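# Untie a plastic bag's handles and spread them apart

## Task

Undo the knot joining the plastic bag's two handles, then draw the handles' bases well away from each other, with all of the bag's contents still inside it.

## Robot and tools

Robot: two arms, left_arm and right_arm, each a six-joint arm with a parallel two-finger gripper and a wrist camera. left_arm's base sits near (-0.004, +0.371, +0.046) m and right_arm's near (-0.021, -0.322, +0.026) m, both almost unrotated. A two-camera stand is fixed behind the arms. Cameras: cam_head_left, cam_head_right, cam_high, cam_low, cam_left_wrist, cam_right_wrist, each 672x504.

Frame: everything uses the scene frame. Origin at table-top height, halfway between the nominal bases; +x points out over the table, +z up, +y toward left_arm. Arm names do not match image sides. A gripper's fingers point along its own +z and open and close along its own y. end_effector_position is the spot between the pads, roughly 1 cm short of the tips; printed positions and orientations can be a few cm off, worse when stretched out.

Row layout (shared by execute_actions and move): 14 numbers, each in [-1, 1]: dx, dy, dz, rx, ry, rz, opening for left_arm, then the same seven for right_arm, always all 14 even if one arm is idle. The six pose numbers are an offset, not a pose: counted from that arm's Hand target as it stands when the action or move begins, along scene axes, with the arm rotating about the Hand target's position. Scale: 1.0 = 0.6 m for dx, dy, dz and 180 degrees for rx, ry, rz, which together form one rotation vector. A translation longer than 1.0 may be shortened along its direction. Opening is absolute, not an offset: +1 fully open (0.094 m), -1 closed. Six zeros mean no new pose for that arm; its opening number is still a command, so resend the current opening to keep it (0 would half-close it).

execute_actions(actions, cameras): actions is a list of up to 15 actions; each action is a list of up to 15 rows, one per 1/30 s step, and a short action repeats its last row to step 15. Every row in an action is measured from the action's starting Hand target, not the prior row, and repeating an offset in a new action moves further. An empty actions list returns the state plus all camera images. cameras: list of names, ["all"], or []; an unknown name invalidates the call.

move(target, speed, blend, opening_speed, grip_force, blocking, cameras): target is one 14-number row or a list of up to 15 rows, all offsets from the same starting Hand targets. Paths are straight, end together, and are capped at 10 s. speed: m/s, 0.002 to 2.9, default 0.25 (rotation up to twice that in rad/s), one value or one per target. blend: corner rounding in m for lists, default 0 (stop at each). opening_speed: rate of the opening command per second on the -1..1 scale, at least 0.2; use it to close gently. grip_force: newtons per pad, 10 to 50, one value or one per arm; here the task caps grip at about 25 to 37 N. blocking=false returns after ~0.5 s while the move continues. Moves do not avoid obstacles or the other arm; faster moves stray more and hit harder. Don't route a gripper close past its own arm's base, since the elbow can whip round. The extra 'move:' line reports the ending (done, off_target, moving, held, fault) and limits (paced = pose clipped, held = steps withheld). done means at rest within 10 mm and 2 degrees of the target.

wait(seconds 0 to 3600): lets time pass without new commands; a running move continues. stop(): brakes a running move. zoom_image(camera, region=[x0,y0,x1,y1]) in pixels from the top-left, at most 504x504, on the latest image of that camera. read_manual(section="licences") gives URDF licence text only. finished_scene(scene): ends the current scene (give its number); it cannot be undone, and the bag must stay solved unaided.

Results: end_effector_position (m) and end_effector_quat_wxyz per arm; Hand target (your last commanded pose after clipping, the base for the next offsets); Tool commands; grip_measured (opening on the -1..1 scale, reads up to ~2.5 mm wide when empty); grip_effort_nm (motor effort, negative closing, not a pad force); Joint positions (last entry = opening in m); Joint torques (joints 1 to 3 wrap at ±28 N m); Joint velocities (may read 'within noise'); step readings for action calls. Orientation commands are clipped to within 40 degrees of the measured one per step. Grippers often stop short of or below targets from friction and weight; check position and tilt after each move and send the remaining distance as a new offset. A push continues until you command the target back past the gripper.

Gripping: soft things like a bag squash more the lower the opening; close slowly. To release, command an opening well above grip_measured.

Heat: holding loads, stretching out or pushing toward unreachable poses heats motors. MOTOR HOT appears at 75 °C; at 90 °C the arm folds and idles; at 100 °C it goes limp.

Avoid: anything leaving the table, spilling the bag's contents, dropping or releasing moving items, fast impacts, hard pushes, striking fixed or heavy objects, and any contact or squeeze between the two arms or grippers (the clearance check does not guard gripper-to-gripper contact).

Each tool is called after "Emit:" by a JSON object that holds its "api" and its "payload".

## Session

Emit:
{"api": "execute_actions", "payload": {"actions": []}}

Emit:
{"api": "zoom_image", "payload": {"camera": "cam_high", "region": [260, 150, 440, 330]}}

Scene clock: 0.00 s.
left_arm: end_effector_position=(+0.3810, +0.3838, +0.1355) grip_measured=+1.000 grip_effort_nm=n/a end_effector_quat_wxyz=(+0.587, -0.059, +0.806, +0.042) | right_arm: end_effector_position=(+0.3597, -0.3079, +0.1113) grip_measured=+1.000 grip_effort_nm=n/a end_effector_quat_wxyz=(+0.585, -0.021, +0.811, -0.006)
Joint positions: left_arm=[-0.041 1.548 0.311 0.92 -0.185 -0.062 0.094] | right_arm=[0.043 1.545 0.289 0.935 0.035 -0.025 0.094]
Joint velocities: within noise
Joint torques (N m): no reading
Heat: left arm: 34 °C; right arm: 44 °C.
Hand target: left_arm +0.3828, +0.3837, +0.1395; +0.592, -0.060, +0.803, +0.042 | right_arm +0.3618, -0.3078, +0.1156; +0.590, -0.021, +0.807, -0.006
Tool commands: left_gripper/opening=+1.0 right_gripper/opening=+1.0

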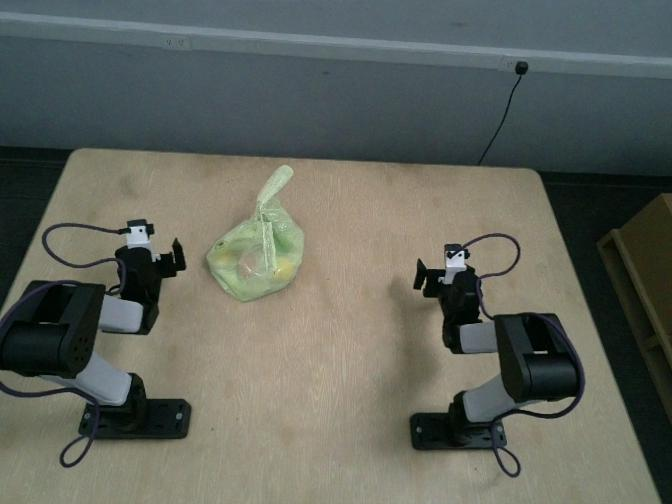

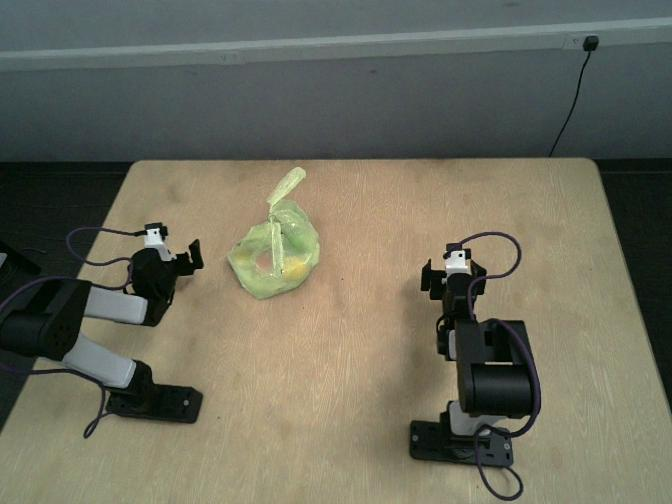

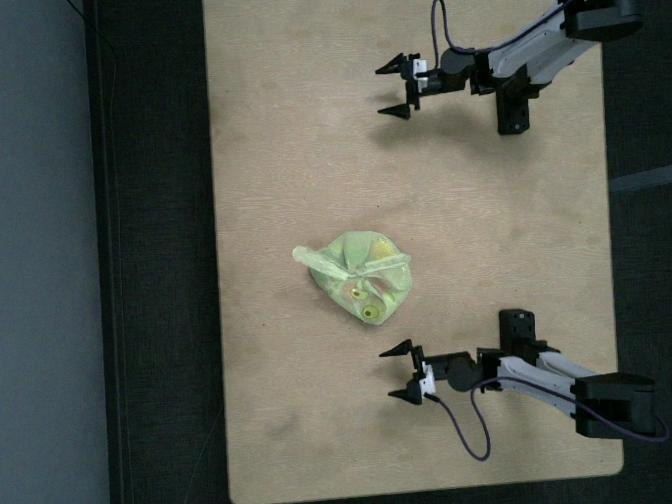

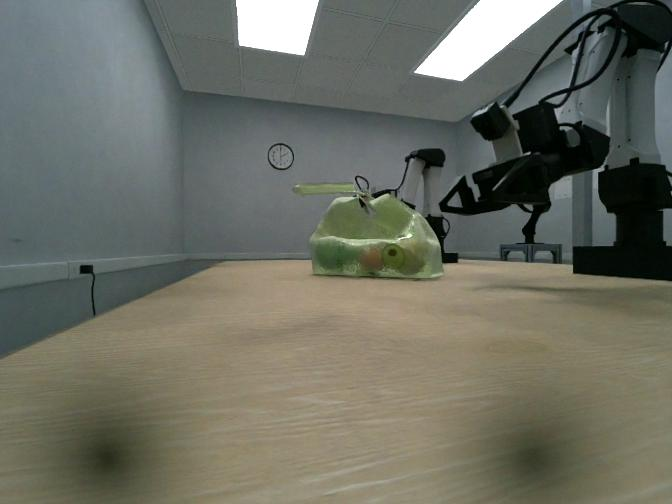

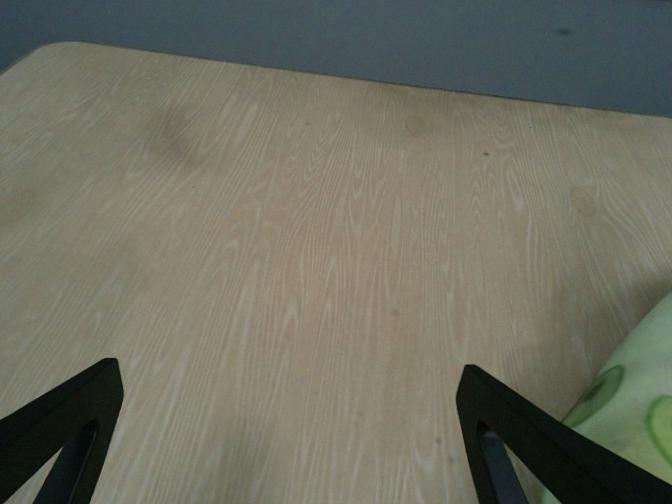

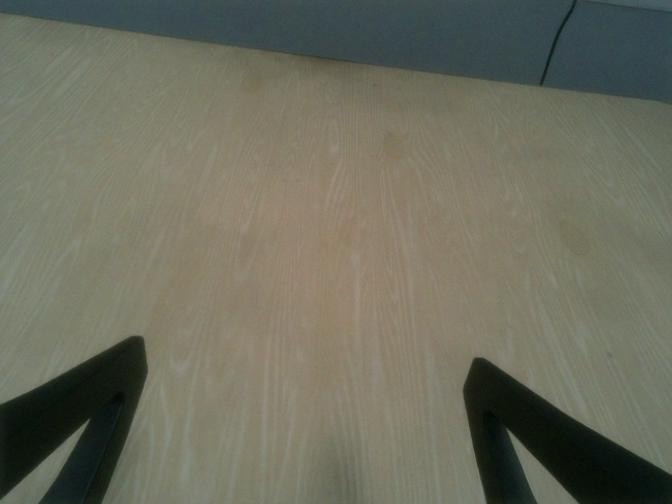

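Scaled by 2.800 from the camera's image (finer frame: 960x720).

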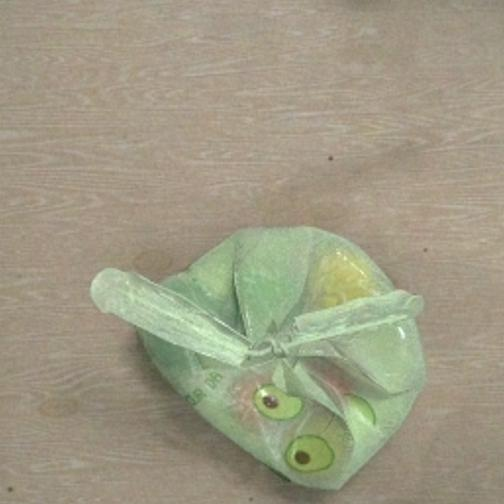

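Emit:
{"api": "move", "payload": {"target": [0.014,-0.323,0.154,0.052,0.180,-0.261,-0.5,0.002,0.496,0.207,-0.027,0.067,0.322,-0.5], "speed": 0.3, "cameras": ["cam_left_wrist","cam_right_wrist"]}}

Scene clock: 10.40 s.
left_arm: end_effector_position=(+0.3882, +0.1944, +0.2280) grip_measured=-0.498 grip_effort_nm=-0.10 end_effector_quat_wxyz=(+0.321, +0.314, +0.886, -0.113) | right_arm: end_effector_position=(+0.3617, -0.0150, +0.2353) grip_measured=-0.498 grip_effort_nm=-0.08 end_effector_quat_wxyz=(+0.434, -0.425, +0.756, +0.245)
Joint positions: left_arm=[-0.327 1.592 1.337 -0.651 0.218 0.271 0.024] | right_arm=[0.519 1.656 1.258 -0.187 -0.426 -0.265 0.024]
Joint torques (N m): left_arm=[-1.24 -6.97 9.69 1.18 0.24 0.05] | right_arm=[0.2 -8.1 11.99 2.16 -0.25 -0.15]
Heat: left arm: 35 °C; right arm: 44 °C.
Hand target: left_arm +0.3913, +0.1901, +0.2320; +0.322, +0.320, +0.883, -0.117 | right_arm +0.3630, -0.0101, +0.2401; +0.434, -0.433, +0.750, +0.249
Off the commanded pose: left_arm 0.007 m, 1 deg | right_arm 0.007 m, 1 deg.
move: done

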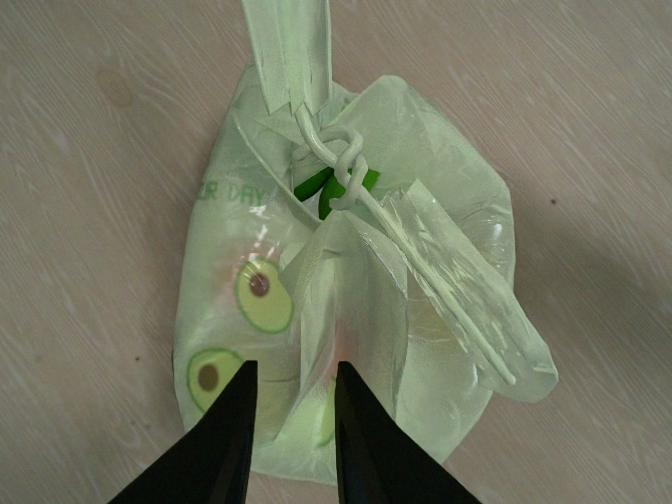

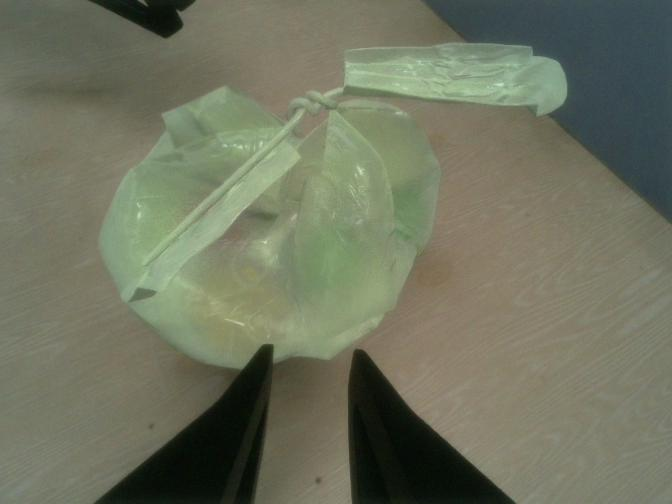

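Emit:
{"api": "zoom_image", "payload": {"camera": "cam_left_wrist", "region": [240, 90, 440, 290]}}

Emit:
{"api": "zoom_image", "payload": {"camera": "cam_right_wrist", "region": [240, 60, 400, 200]}}

Scaled by 2.520 from the camera's image (finer frame: 960x720).

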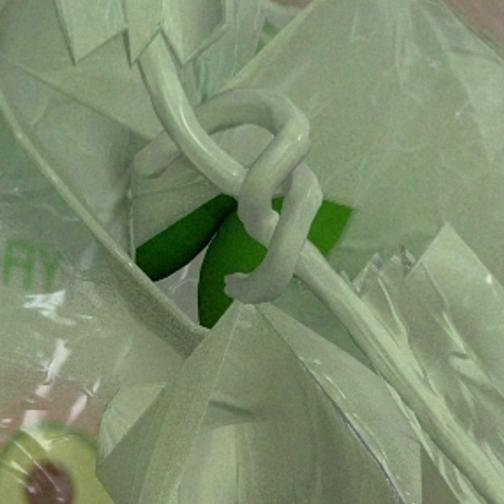

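Scaled by 3.150 from the camera's image (finer frame: 960x720).

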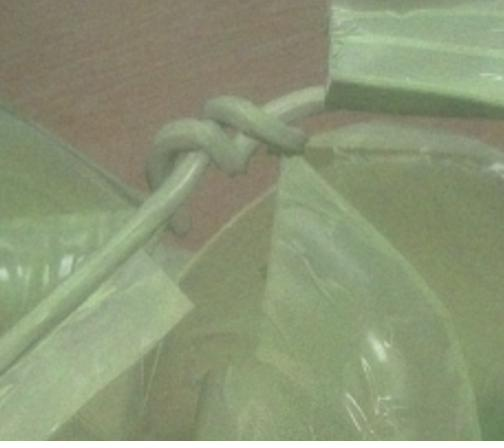

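Emit:
{"api": "move", "payload": {"target": [0,0,0,0,0,0,-0.5,0.132,0.131,-0.09,-0.0015,-0.278,0.169,-0.5], "speed": 0.15, "cameras": ["cam_left_wrist","cam_right_wrist"]}}

Emit:
{"api": "zoom_image", "payload": {"camera": "cam_right_wrist", "region": [200, 140, 440, 380]}}

Scene clock: 57.37 s.
left_arm: end_effector_position=(+0.3881, +0.1945, +0.2278) grip_measured=-0.498 grip_effort_nm=-0.10 end_effector_quat_wxyz=(+0.320, +0.314, +0.887, -0.113) | right_arm: end_effector_position=(+0.4360, +0.0674, +0.1812) grip_measured=-0.498 grip_effort_nm=-0.08 end_effector_quat_wxyz=(-0.617, +0.673, -0.378, -0.150)
Joint positions: left_arm=[-0.327 1.592 1.337 -0.652 0.218 0.271 0.024] | right_arm=[0.491 2.198 1.467 0.457 -0.779 -1.015 0.024]
Joint torques (N m): left_arm=[-1.25 -6.94 9.69 1.17 0.24 0.03] | right_arm=[-0.59 -12.14 10.92 2.53 -0.23 -0.07]
Heat: left arm: 40 °C; right arm: 50 °C.
Hand target: left_arm +0.3913, +0.1901, +0.2319; +0.322, +0.320, +0.883, -0.117 | right_arm +0.4421, +0.0685, +0.1859; -0.627, +0.673, -0.364, -0.145
Off the commanded pose: left_arm 0.007 m, 1 deg | right_arm 0.008 m, 2 deg.
move: done

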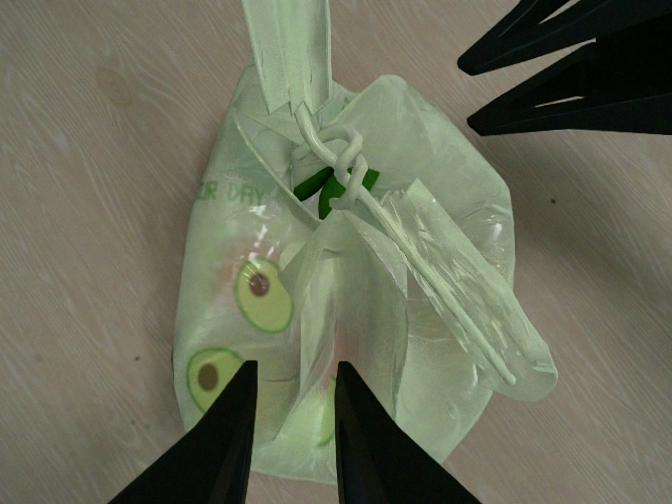

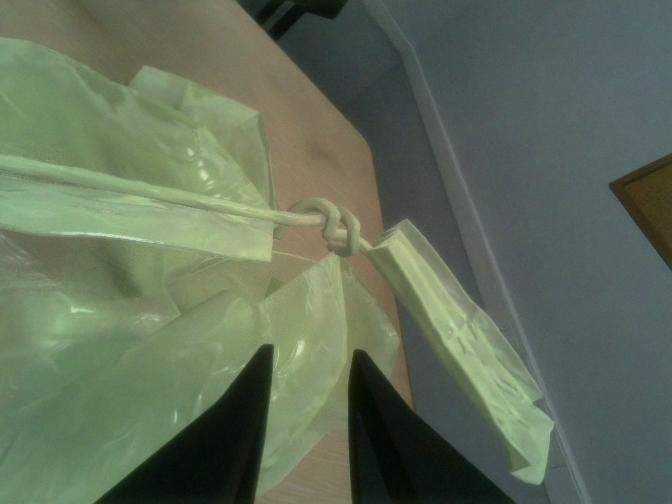

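Scaled by 2.100 from the camera's image (finer frame: 960x720).

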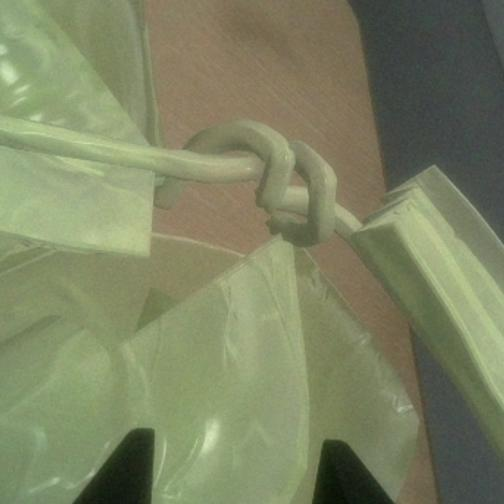

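Emit:
{"api": "move", "payload": {"target": [[0,0,0,0,0,0,-0.5,-0.033,-0.13,0.03,0,0,0,-0.5],[0.001,-0.096,-0.052,0.026,0.05,0.139,-0.4,-0.033,-0.16,0.03,0,0,0,-0.5]], "speed": 0.15, "blend": 0.02, "cameras": ["cam_left_wrist","cam_right_wrist"]}}

Emit:
{"api": "zoom_image", "payload": {"camera": "cam_left_wrist", "region": [160, 160, 460, 420]}}

Scene clock: 75.93 s.
left_arm: end_effector_position=(+0.3881, +0.1346, +0.2001) grip_measured=-0.402 grip_effort_nm=0.10 end_effector_quat_wxyz=(+0.256, +0.128, +0.957, -0.037) | right_arm: end_effector_position=(+0.4278, -0.0238, +0.1911) grip_measured=-0.498 grip_effort_nm=-0.08 end_effector_quat_wxyz=(+0.623, -0.672, +0.373, +0.148)
Joint positions: left_arm=[-0.596 1.826 1.588 -0.833 -0.162 -0.296 0.028] | right_arm=[0.31 2.035 1.251 0.466 -0.954 -1.092 0.024]
Joint torques (N m): left_arm=[-1.18 -8.76 9.31 0.95 -0.21 -0.11] | right_arm=[-0.55 -16.16 6.89 2.03 -0.26 -0.07]
Heat: left arm: 41 °C; right arm: 52 °C.
Hand target: left_arm +0.3919, +0.1323, +0.2009; +0.256, +0.125, +0.958, -0.033 | right_arm +0.4224, -0.0276, +0.2040; +0.627, -0.673, +0.364, +0.145
Off the commanded pose: left_arm 0.004 m, 1 deg | right_arm 0.014 m, 1 deg.
move: off_target (right_arm)

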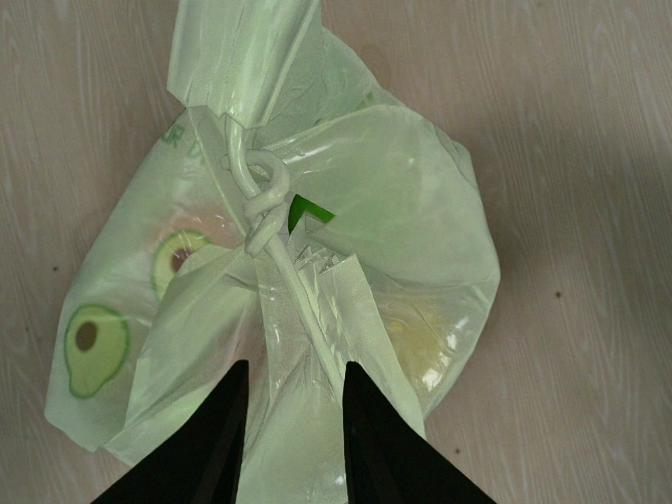

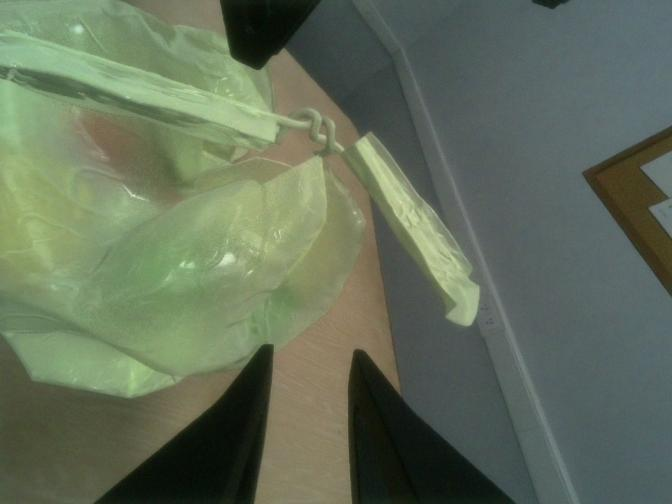

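Scaled by 1.680 from the camera's image (finer frame: 960x720).

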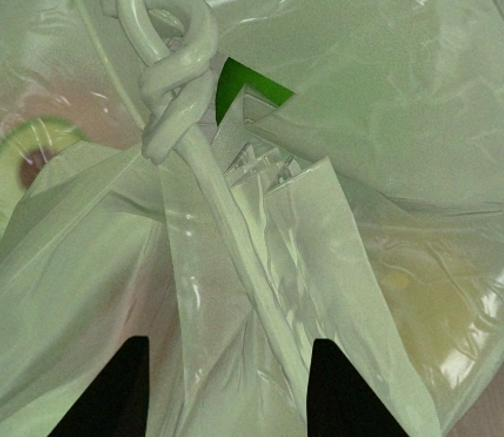

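Emit:
{"api": "move", "payload": {"target": [0.027,-0.003,-0.072,0,0,0,-0.3,0,0,0,0,0,0,-0.5], "speed": 0.12, "cameras": ["cam_left_wrist"]}}

Emit:
{"api": "zoom_image", "payload": {"camera": "cam_left_wrist", "region": [160, 160, 460, 420]}}

Scene clock: 84.07 s.
left_arm: end_effector_position=(+0.4058, +0.1296, +0.1635) grip_measured=-0.302 grip_effort_nm=0.10 end_effector_quat_wxyz=(+0.258, +0.123, +0.958, -0.036) | right_arm: end_effector_position=(+0.4278, -0.0238, +0.1911) grip_measured=-0.498 grip_effort_nm=-0.08 end_effector_quat_wxyz=(+0.623, -0.672, +0.373, +0.148)
Joint positions: left_arm=[-0.583 1.9 1.537 -0.703 -0.162 -0.294 0.033] | right_arm=[0.31 2.035 1.251 0.466 -0.954 -1.092 0.024]
Joint torques (N m): left_arm=[-0.47 -10.09 6.74 1.18 -0.12 0.03] | right_arm=[-0.61 -16.16 6.95 2.02 -0.27 -0.07]
Heat: left arm: 41 °C; right arm: 57 °C.
Hand target: left_arm +0.4080, +0.1306, +0.1577; +0.256, +0.125, +0.958, -0.033 | right_arm +0.4224, -0.0276, +0.2040; +0.627, -0.673, +0.364, +0.145
Off the commanded pose: left_arm 0.006 m, 0 deg | right_arm 0.014 m, 1 deg.
move: done

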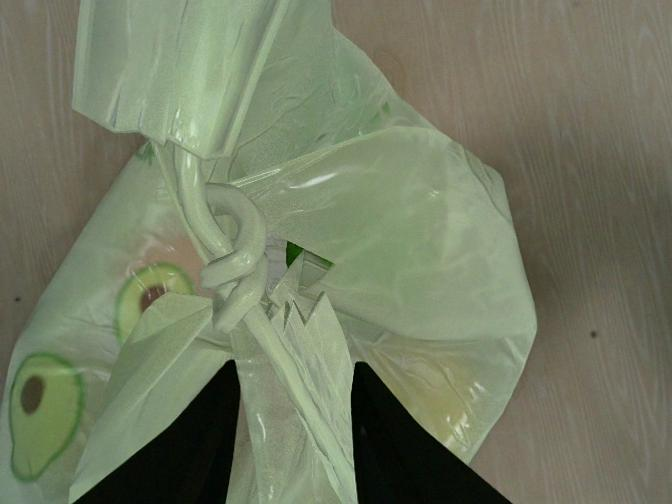

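Scaled by 1.680 from the camera's image (finer frame: 960x720).

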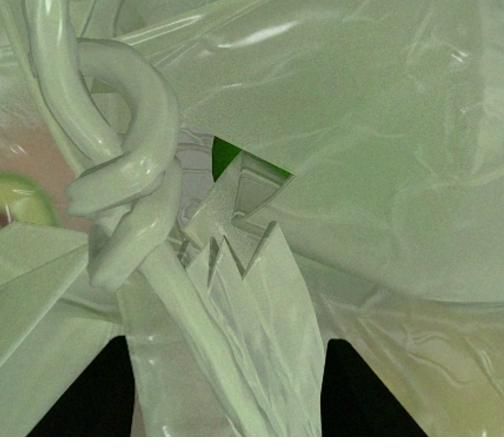

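Emit:
{"api": "move", "payload": {"target": [0.01,-0.003,-0.03,0,0,0,-0.3,0,0,0,0,0,0,-0.5], "speed": 0.1, "cameras": ["cam_left_wrist"]}}

Emit:
{"api": "move", "payload": {"target": [0,0,0,0,0,0,-1,0,0,0,0,0,0,-0.5], "opening_speed": 0.5, "cameras": ["cam_left_wrist"]}}

Scene clock: 86.87 s.
left_arm: end_effector_position=(+0.4122, +0.1270, +0.1478) grip_measured=-0.302 grip_effort_nm=0.10 end_effector_quat_wxyz=(+0.261, +0.123, +0.957, -0.036) | right_arm: end_effector_position=(+0.4278, -0.0238, +0.1911) grip_measured=-0.498 grip_effort_nm=-0.08 end_effector_quat_wxyz=(+0.623, -0.672, +0.373, +0.148)
Joint positions: left_arm=[-0.58 1.931 1.513 -0.643 -0.162 -0.29 0.033] | right_arm=[0.31 2.035 1.251 0.466 -0.954 -1.092 0.024]
Joint torques (N m): left_arm=[-0.31 -10 6.41 1.12 -0.11 0.02] | right_arm=[-0.62 -16.21 6.86 2.02 -0.26 -0.07]
Heat: left arm: 41 °C; right arm: 59 °C.
Hand target: left_arm +0.4140, +0.1288, +0.1395; +0.256, +0.125, +0.958, -0.033 | right_arm +0.4224, -0.0276, +0.2040; +0.627, -0.673, +0.364, +0.145
Off the commanded pose: left_arm 0.009 m, 1 deg | right_arm 0.014 m, 1 deg.
move: done

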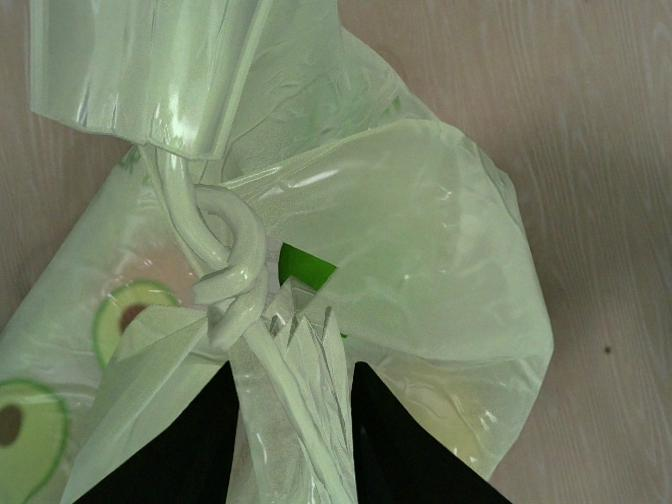

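Scene clock: 88.47 s.
left_arm: end_effector_position=(+0.4123, +0.1270, +0.1479) grip_measured=-0.800 grip_effort_nm=-0.60 end_effector_quat_wxyz=(+0.261, +0.123, +0.957, -0.036) | right_arm: end_effector_position=(+0.4278, -0.0238, +0.1911) grip_measured=-0.498 grip_effort_nm=-0.08 end_effector_quat_wxyz=(+0.623, -0.672, +0.373, +0.148)
Joint positions: left_arm=[-0.58 1.931 1.513 -0.643 -0.162 -0.29 0.009] | right_arm=[0.31 2.035 1.251 0.466 -0.954 -1.092 0.024]
Joint torques (N m): left_arm=[-0.31 -10.06 6.42 1.18 -0.1 0.02] | right_arm=[-0.58 -16.21 6.94 2.01 -0.27 -0.07]
Heat: left arm: 41 °C; right arm: 59 °C.
Hand target: left_arm +0.4140, +0.1288, +0.1395; +0.256, +0.124, +0.958, -0.033 | right_arm +0.4224, -0.0276, +0.2040; +0.627, -0.673, +0.364, +0.145
Off the commanded pose: left_arm 0.009 m, 1 deg | right_arm 0.014 m, 1 deg.
move: done

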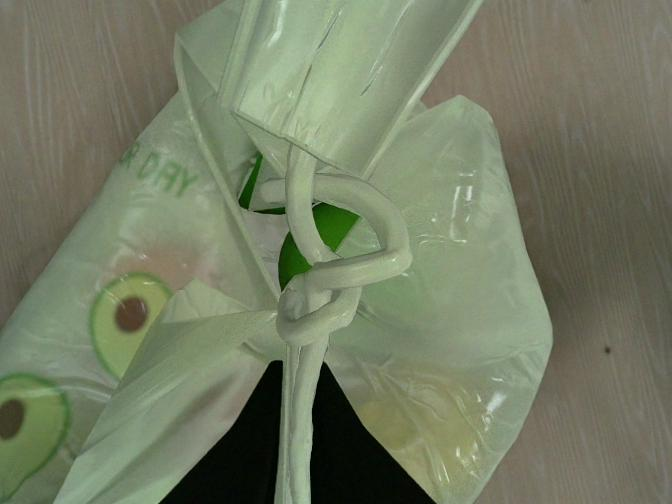

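Emit:
{"api": "move", "payload": {"target": [0.0,0,0.12,0,0,0,-1,0,0,0,0,0,0,-0.5], "speed": 0.12, "cameras": ["cam_left_wrist","cam_right_wrist","cam_low"]}}

Emit:
{"api": "zoom_image", "payload": {"camera": "cam_left_wrist", "region": [200, 140, 460, 400]}}

Emit:
{"api": "zoom_image", "payload": {"camera": "cam_right_wrist", "region": [200, 0, 420, 200]}}

Scene clock: 97.23 s.
left_arm: end_effector_position=(+0.4103, +0.1283, +0.2025) grip_measured=-0.800 grip_effort_nm=-0.60 end_effector_quat_wxyz=(+0.249, +0.125, +0.960, -0.030) | right_arm: end_effector_position=(+0.4278, -0.0238, +0.1911) grip_measured=-0.498 grip_effort_nm=-0.08 end_effector_quat_wxyz=(+0.623, -0.672, +0.373, +0.148)
Joint positions: left_arm=[-0.58 1.931 1.743 -0.9 -0.162 -0.29 0.009] | right_arm=[0.31 2.035 1.251 0.466 -0.954 -1.092 0.024]
Joint torques (N m): left_arm=[-0.31 -11.79 9.16 0.94 -0.1 0.02] | right_arm=[-0.57 -16.2 6.86 2.02 -0.26 -0.08]
Heat: left arm: 42 °C; right arm: 63 °C.
Hand target: left_arm +0.4140, +0.1288, +0.2116; +0.256, +0.125, +0.958, -0.033 | right_arm +0.4224, -0.0276, +0.2040; +0.627, -0.673, +0.364, +0.145
Off the commanded pose: left_arm 0.010 m, 1 deg | right_arm 0.014 m, 1 deg.
move: done
Images, in order (width x height): cam_low 672x504, cam_left_wrist 672x504, cam_right_wrist 672x504.

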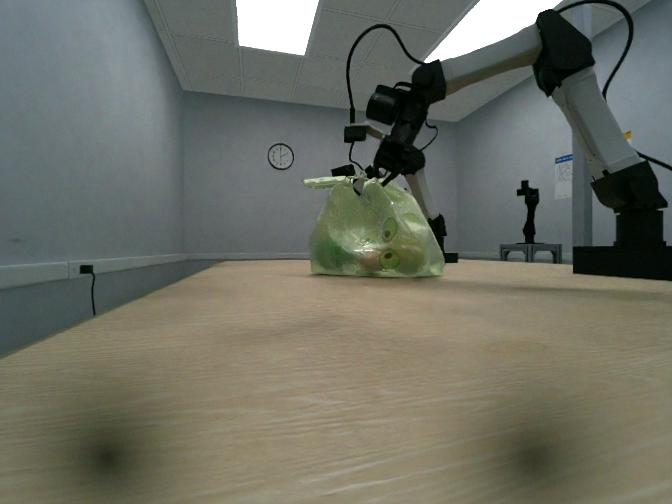

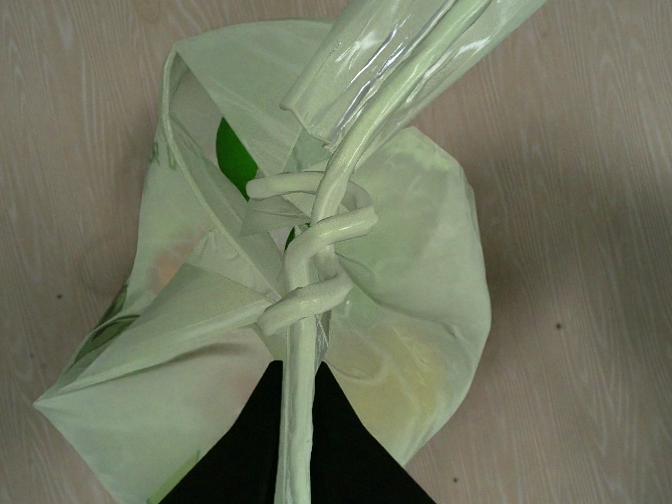

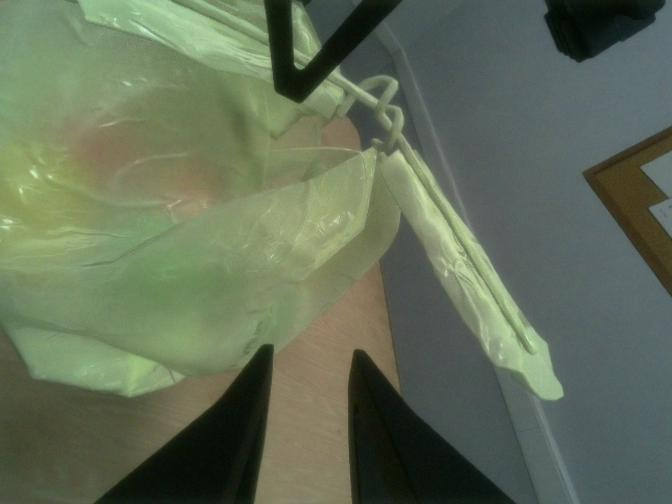

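Scaled by 1.938 from the camera's image (finer frame: 960x720).

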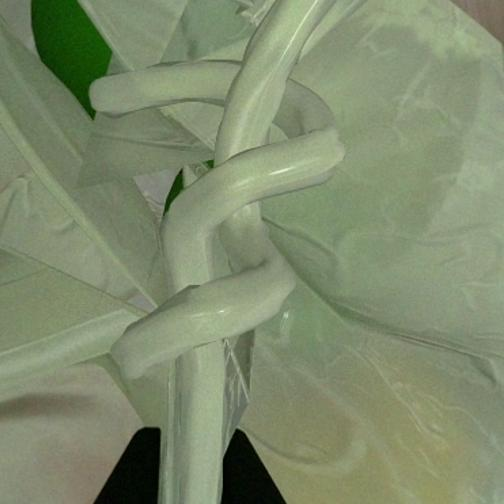

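Scaled by 2.291 from the camera's image (finer frame: 960x720).

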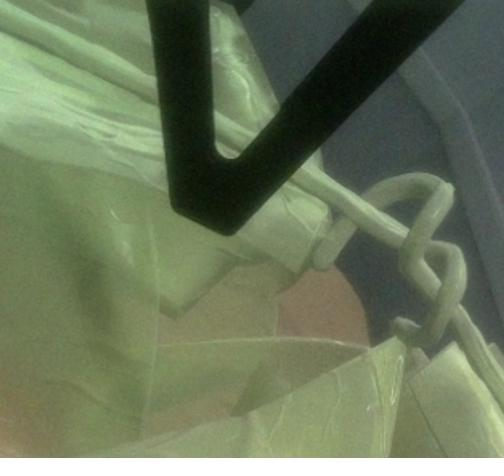

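Emit:
{"api": "move", "payload": {"target": [0.0,0,0.075,0,0,0,-1,-0.062,0.06,0.01,0.225,0.201,-0.063,-0.5], "speed": 0.12, "cameras": ["cam_left_wrist","cam_right_wrist","cam_low"]}}

Emit:
{"api": "zoom_image", "payload": {"camera": "cam_left_wrist", "region": [200, 140, 460, 400]}}

Emit:
{"api": "zoom_image", "payload": {"camera": "cam_right_wrist", "region": [200, 0, 420, 200]}}

Scene clock: 112.87 s.
left_arm: end_effector_position=(+0.4062, +0.1311, +0.2491) grip_measured=-0.800 grip_effort_nm=-0.60 end_effector_quat_wxyz=(+0.245, +0.125, +0.961, -0.028) | right_arm: end_effector_position=(+0.3860, +0.0080, +0.2173) grip_measured=-0.498 grip_effort_nm=-0.08 end_effector_quat_wxyz=(+0.690, -0.311, +0.521, +0.394)
Joint positions: left_arm=[-0.58 1.95 1.962 -1.11 -0.162 -0.29 0.009] | right_arm=[0.505 2.152 0.918 1.543 -0.521 0.138 0.024]
Joint torques (N m): left_arm=[-0.34 -10.32 9.74 1.04 -0.11 0.03] | right_arm=[0.42 -9.74 5.22 2.5 0.3 0.07]
Heat: left arm: 44 °C; right arm: 67 °C.
Hand target: left_arm +0.4140, +0.1287, +0.2565; +0.256, +0.125, +0.958, -0.033 | right_arm +0.3852, +0.0084, +0.2100; +0.687, -0.304, +0.527, +0.397
Off the commanded pose: left_arm 0.011 m, 1 deg | right_arm 0.007 m, 1 deg.
move: off_target (left_arm)
Images, in order (width x height): cam_low 672x504, cam_left_wrist 672x504, cam_right_wrist 672x504.

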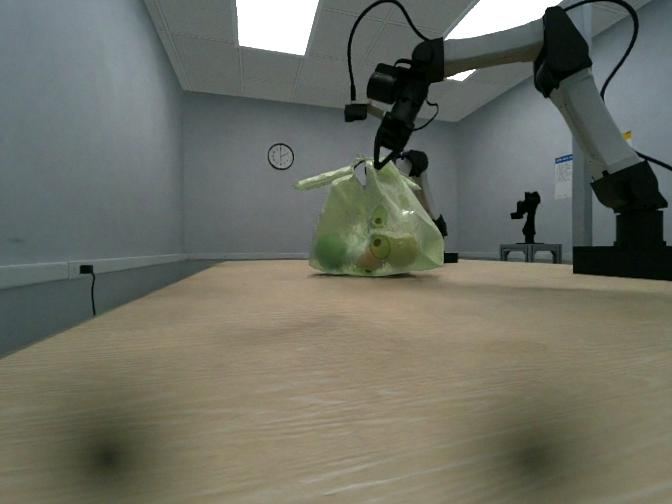

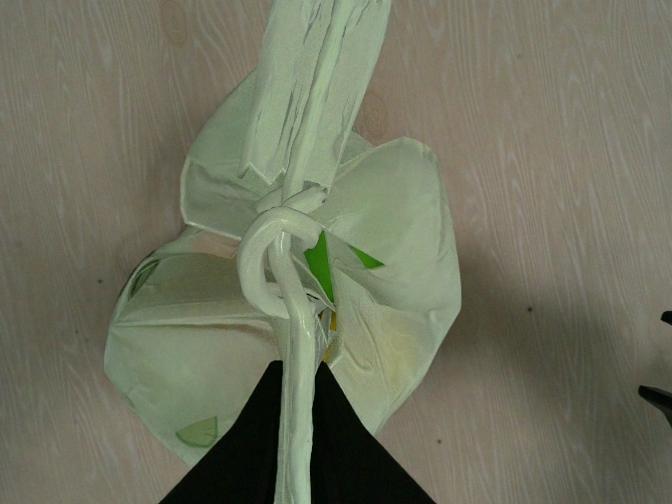

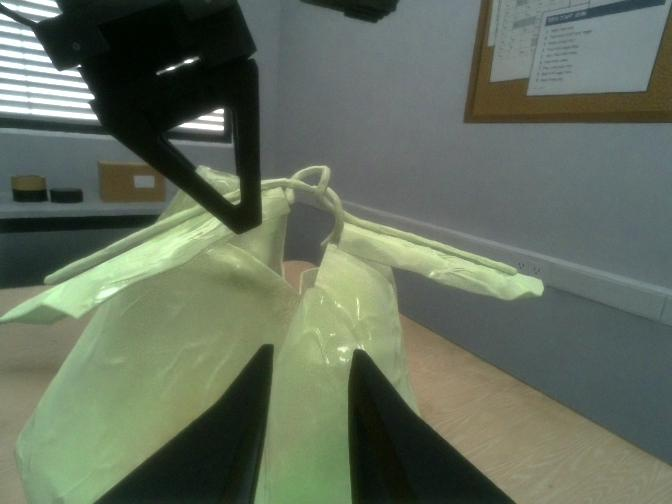

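Scaled by 1.938 from the camera's image (finer frame: 960x720).

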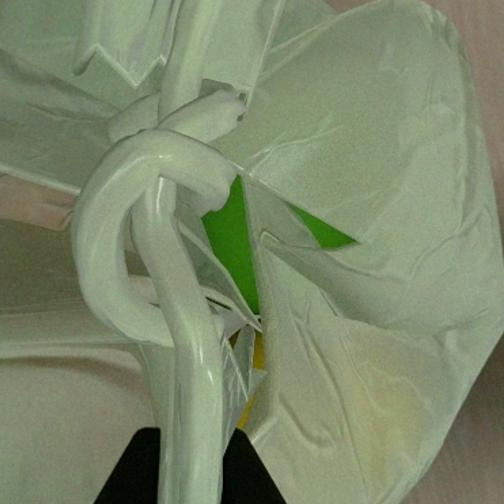

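Scaled by 2.291 from the camera's image (finer frame: 960x720).

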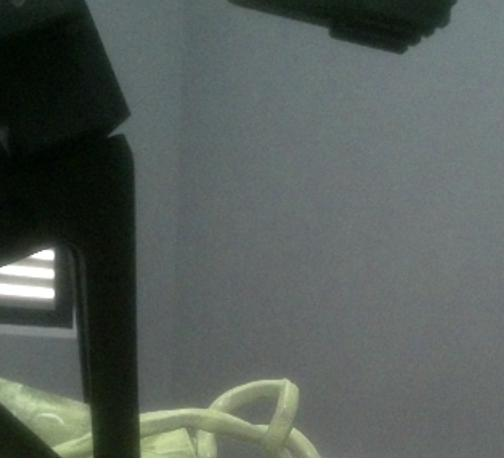

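Emit:
{"api": "zoom_image", "payload": {"camera": "cam_right_wrist", "region": [200, 140, 400, 320]}}

Scaled by 2.520 from the camera's image (finer frame: 960x720).

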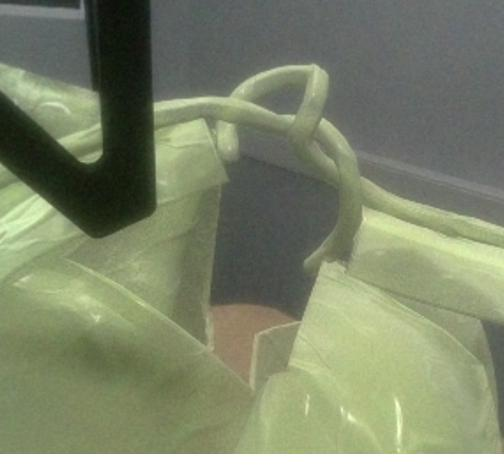

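Emit:
{"api": "move", "payload": {"target": [0,0,0,0,0,0,-1,0.1155,0.085,0.013,-0.016,0.006,0.1105,-0.5], "speed": 0.12, "cameras": ["cam_left_wrist","cam_right_wrist"]}}

Emit:
{"api": "zoom_image", "payload": {"camera": "cam_right_wrist", "region": [220, 180, 460, 420]}}

Scene clock: 137.40 s.
left_arm: end_effector_position=(+0.4062, +0.1311, +0.2491) grip_measured=-0.800 grip_effort_nm=-0.60 end_effector_quat_wxyz=(+0.245, +0.125, +0.961, -0.028) | right_arm: end_effector_position=(+0.4497, +0.0592, +0.2239) grip_measured=-0.498 grip_effort_nm=-0.08 end_effector_quat_wxyz=(+0.605, -0.404, +0.477, +0.494)
Joint positions: left_arm=[-0.58 1.95 1.962 -1.11 -0.162 -0.29 0.009] | right_arm=[0.444 2.428 1.536 1.254 -0.902 0.271 0.024]
Joint torques (N m): left_arm=[-0.34 -10.3 9.76 1.05 -0.1 0.02] | right_arm=[-0.57 -12.83 9.87 1.82 0.08 0.08]
Heat: left arm: 46 °C; right arm: 63 °C.
Hand target: left_arm +0.4140, +0.1287, +0.2566; +0.256, +0.125, +0.958, -0.033 | right_arm +0.4544, +0.0595, +0.2177; +0.596, -0.404, +0.483, +0.499
Off the commanded pose: left_arm 0.011 m, 1 deg | right_arm 0.008 m, 1 deg.
move: done

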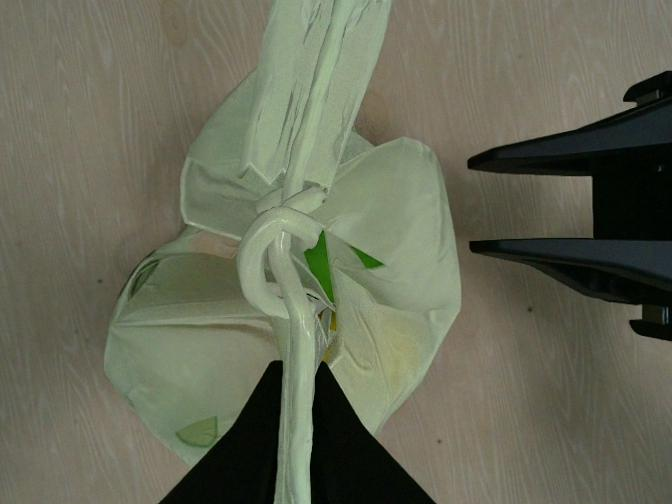

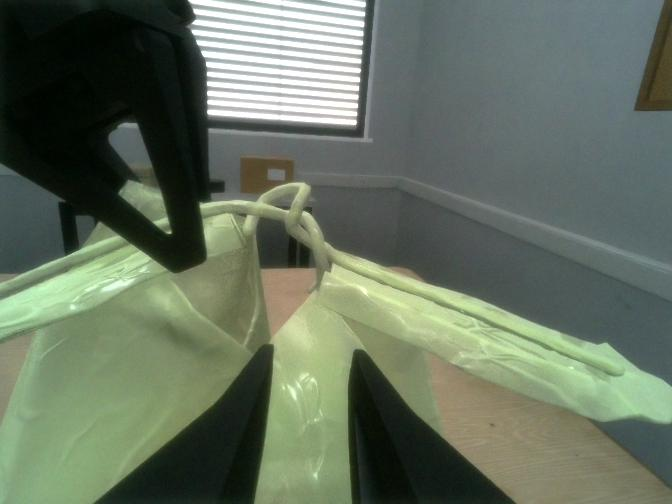

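Scaled by 2.100 from the camera's image (finer frame: 960x720).

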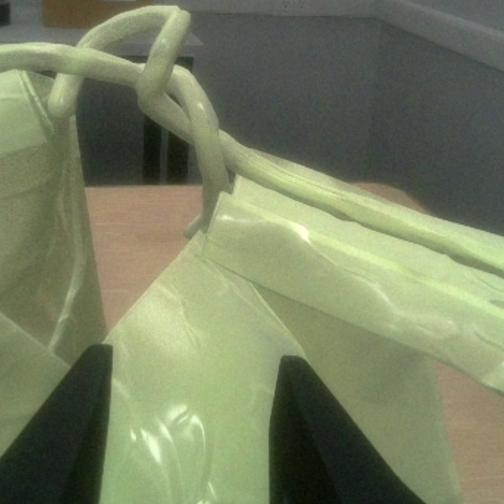

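Emit:
{"api": "move", "payload": {"target": [0,0,0,0,0,0,-1,0.02,0.065,0.0,0,0,0,-0.55], "speed": 0.1, "cameras": ["cam_left_wrist","cam_right_wrist"]}}

Emit:
{"api": "zoom_image", "payload": {"camera": "cam_right_wrist", "region": [220, 220, 460, 460]}}

Scene clock: 149.40 s.
left_arm: end_effector_position=(+0.4061, +0.1311, +0.2491) grip_measured=-0.800 grip_effort_nm=-0.60 end_effector_quat_wxyz=(+0.245, +0.125, +0.961, -0.028) | right_arm: end_effector_position=(+0.4591, +0.0966, +0.2233) grip_measured=-0.548 grip_effort_nm=-0.08 end_effector_quat_wxyz=(+0.594, -0.407, +0.477, +0.504)
Joint positions: left_arm=[-0.58 1.95 1.962 -1.11 -0.162 -0.29 0.009] | right_arm=[0.496 2.515 1.719 1.135 -0.877 0.263 0.021]
Joint torques (N m): left_arm=[-0.34 -10.33 9.76 1.06 -0.1 0.02] | right_arm=[-0.17 -13.67 10.3 1.84 0.36 -0.15]
Heat: left arm: 46 °C; right arm: 63 °C.
Hand target: left_arm +0.4140, +0.1287, +0.2565; +0.256, +0.125, +0.958, -0.033 | right_arm +0.4664, +0.0985, +0.2176; +0.596, -0.404, +0.483, +0.499
Off the commanded pose: left_arm 0.011 m, 2 deg | right_arm 0.009 m, 1 deg.
move: done

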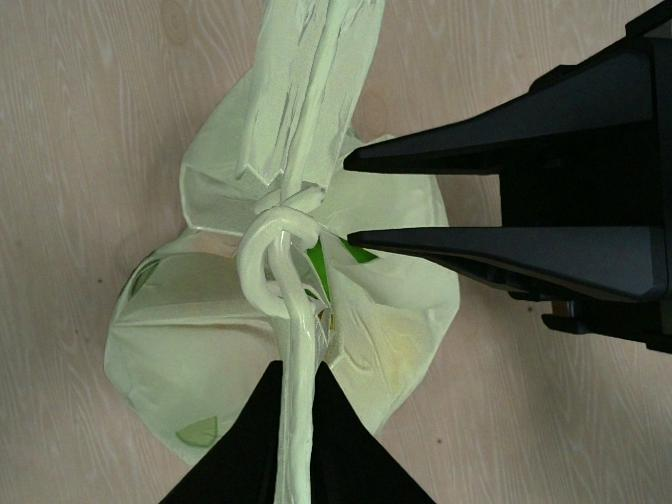

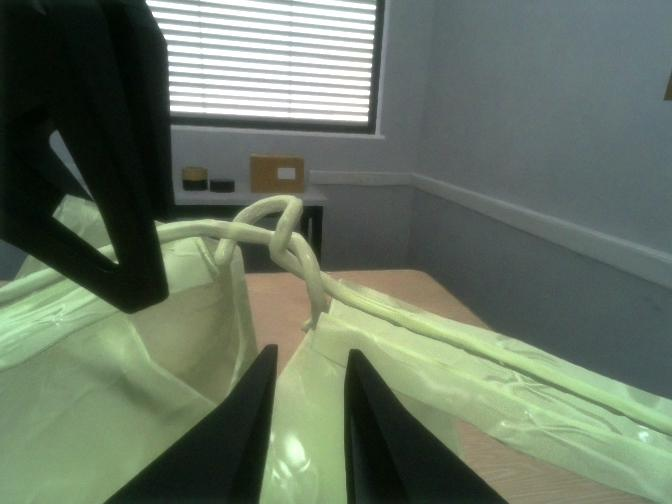

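Scaled by 2.100 from the camera's image (finer frame: 960x720).

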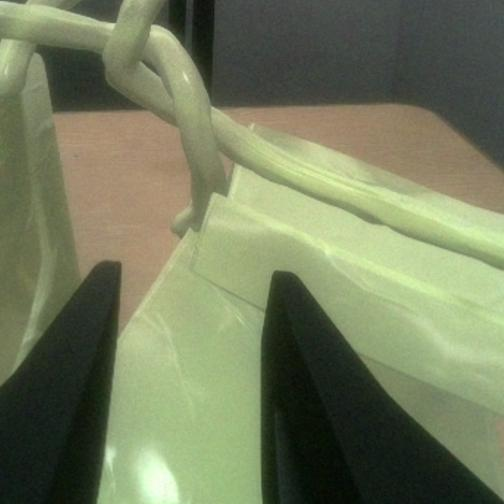

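Emit:
{"api": "move", "payload": {"target": [0,0,0,0,0,0,-1,0.008,0.043,0.002,0,0,0,-0.55], "speed": 0.08, "cameras": ["cam_left_wrist","cam_right_wrist"]}}

Emit:
{"api": "zoom_image", "payload": {"camera": "cam_right_wrist", "region": [200, 230, 440, 470]}}

Scene clock: 154.47 s.
left_arm: end_effector_position=(+0.4060, +0.1312, +0.2491) grip_measured=-0.800 grip_effort_nm=-0.60 end_effector_quat_wxyz=(+0.244, +0.125, +0.961, -0.028) | right_arm: end_effector_position=(+0.4652, +0.1213, +0.2251) grip_measured=-0.548 grip_effort_nm=-0.08 end_effector_quat_wxyz=(+0.594, -0.406, +0.477, +0.504)
Joint positions: left_arm=[-0.58 1.95 1.962 -1.11 -0.162 -0.29 0.009] | right_arm=[0.531 2.572 1.844 1.055 -0.841 0.245 0.021]
Joint torques (N m): left_arm=[-0.32 -10.3 9.76 1.06 -0.1 0.01] | right_arm=[0.01 -14.12 10.66 1.88 0.35 -0.15]
Heat: left arm: 47 °C; right arm: 63 °C.
Hand target: left_arm +0.4140, +0.1287, +0.2565; +0.256, +0.125, +0.958, -0.033 | right_arm +0.4713, +0.1242, +0.2188; +0.596, -0.404, +0.483, +0.499
Off the commanded pose: left_arm 0.011 m, 2 deg | right_arm 0.009 m, 1 deg.
move: done

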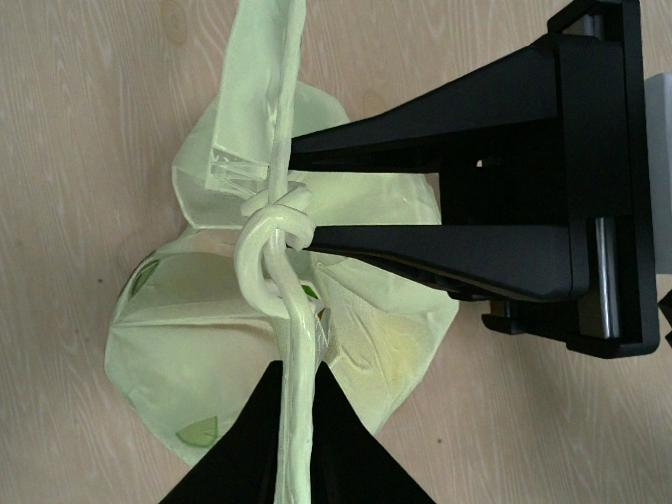

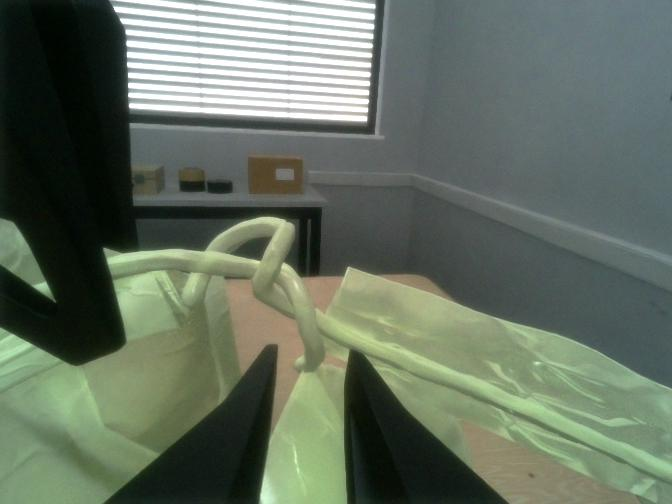

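Scaled by 2.100 from the camera's image (finer frame: 960x720).

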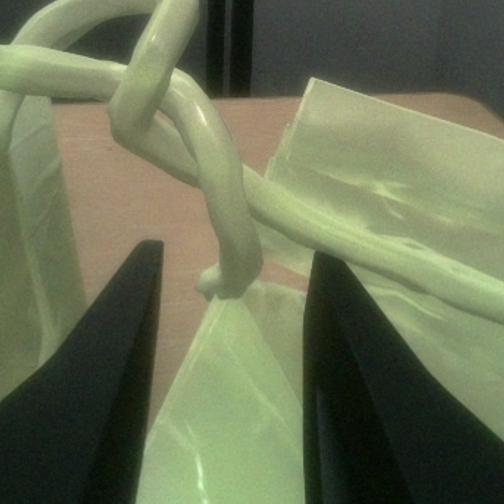

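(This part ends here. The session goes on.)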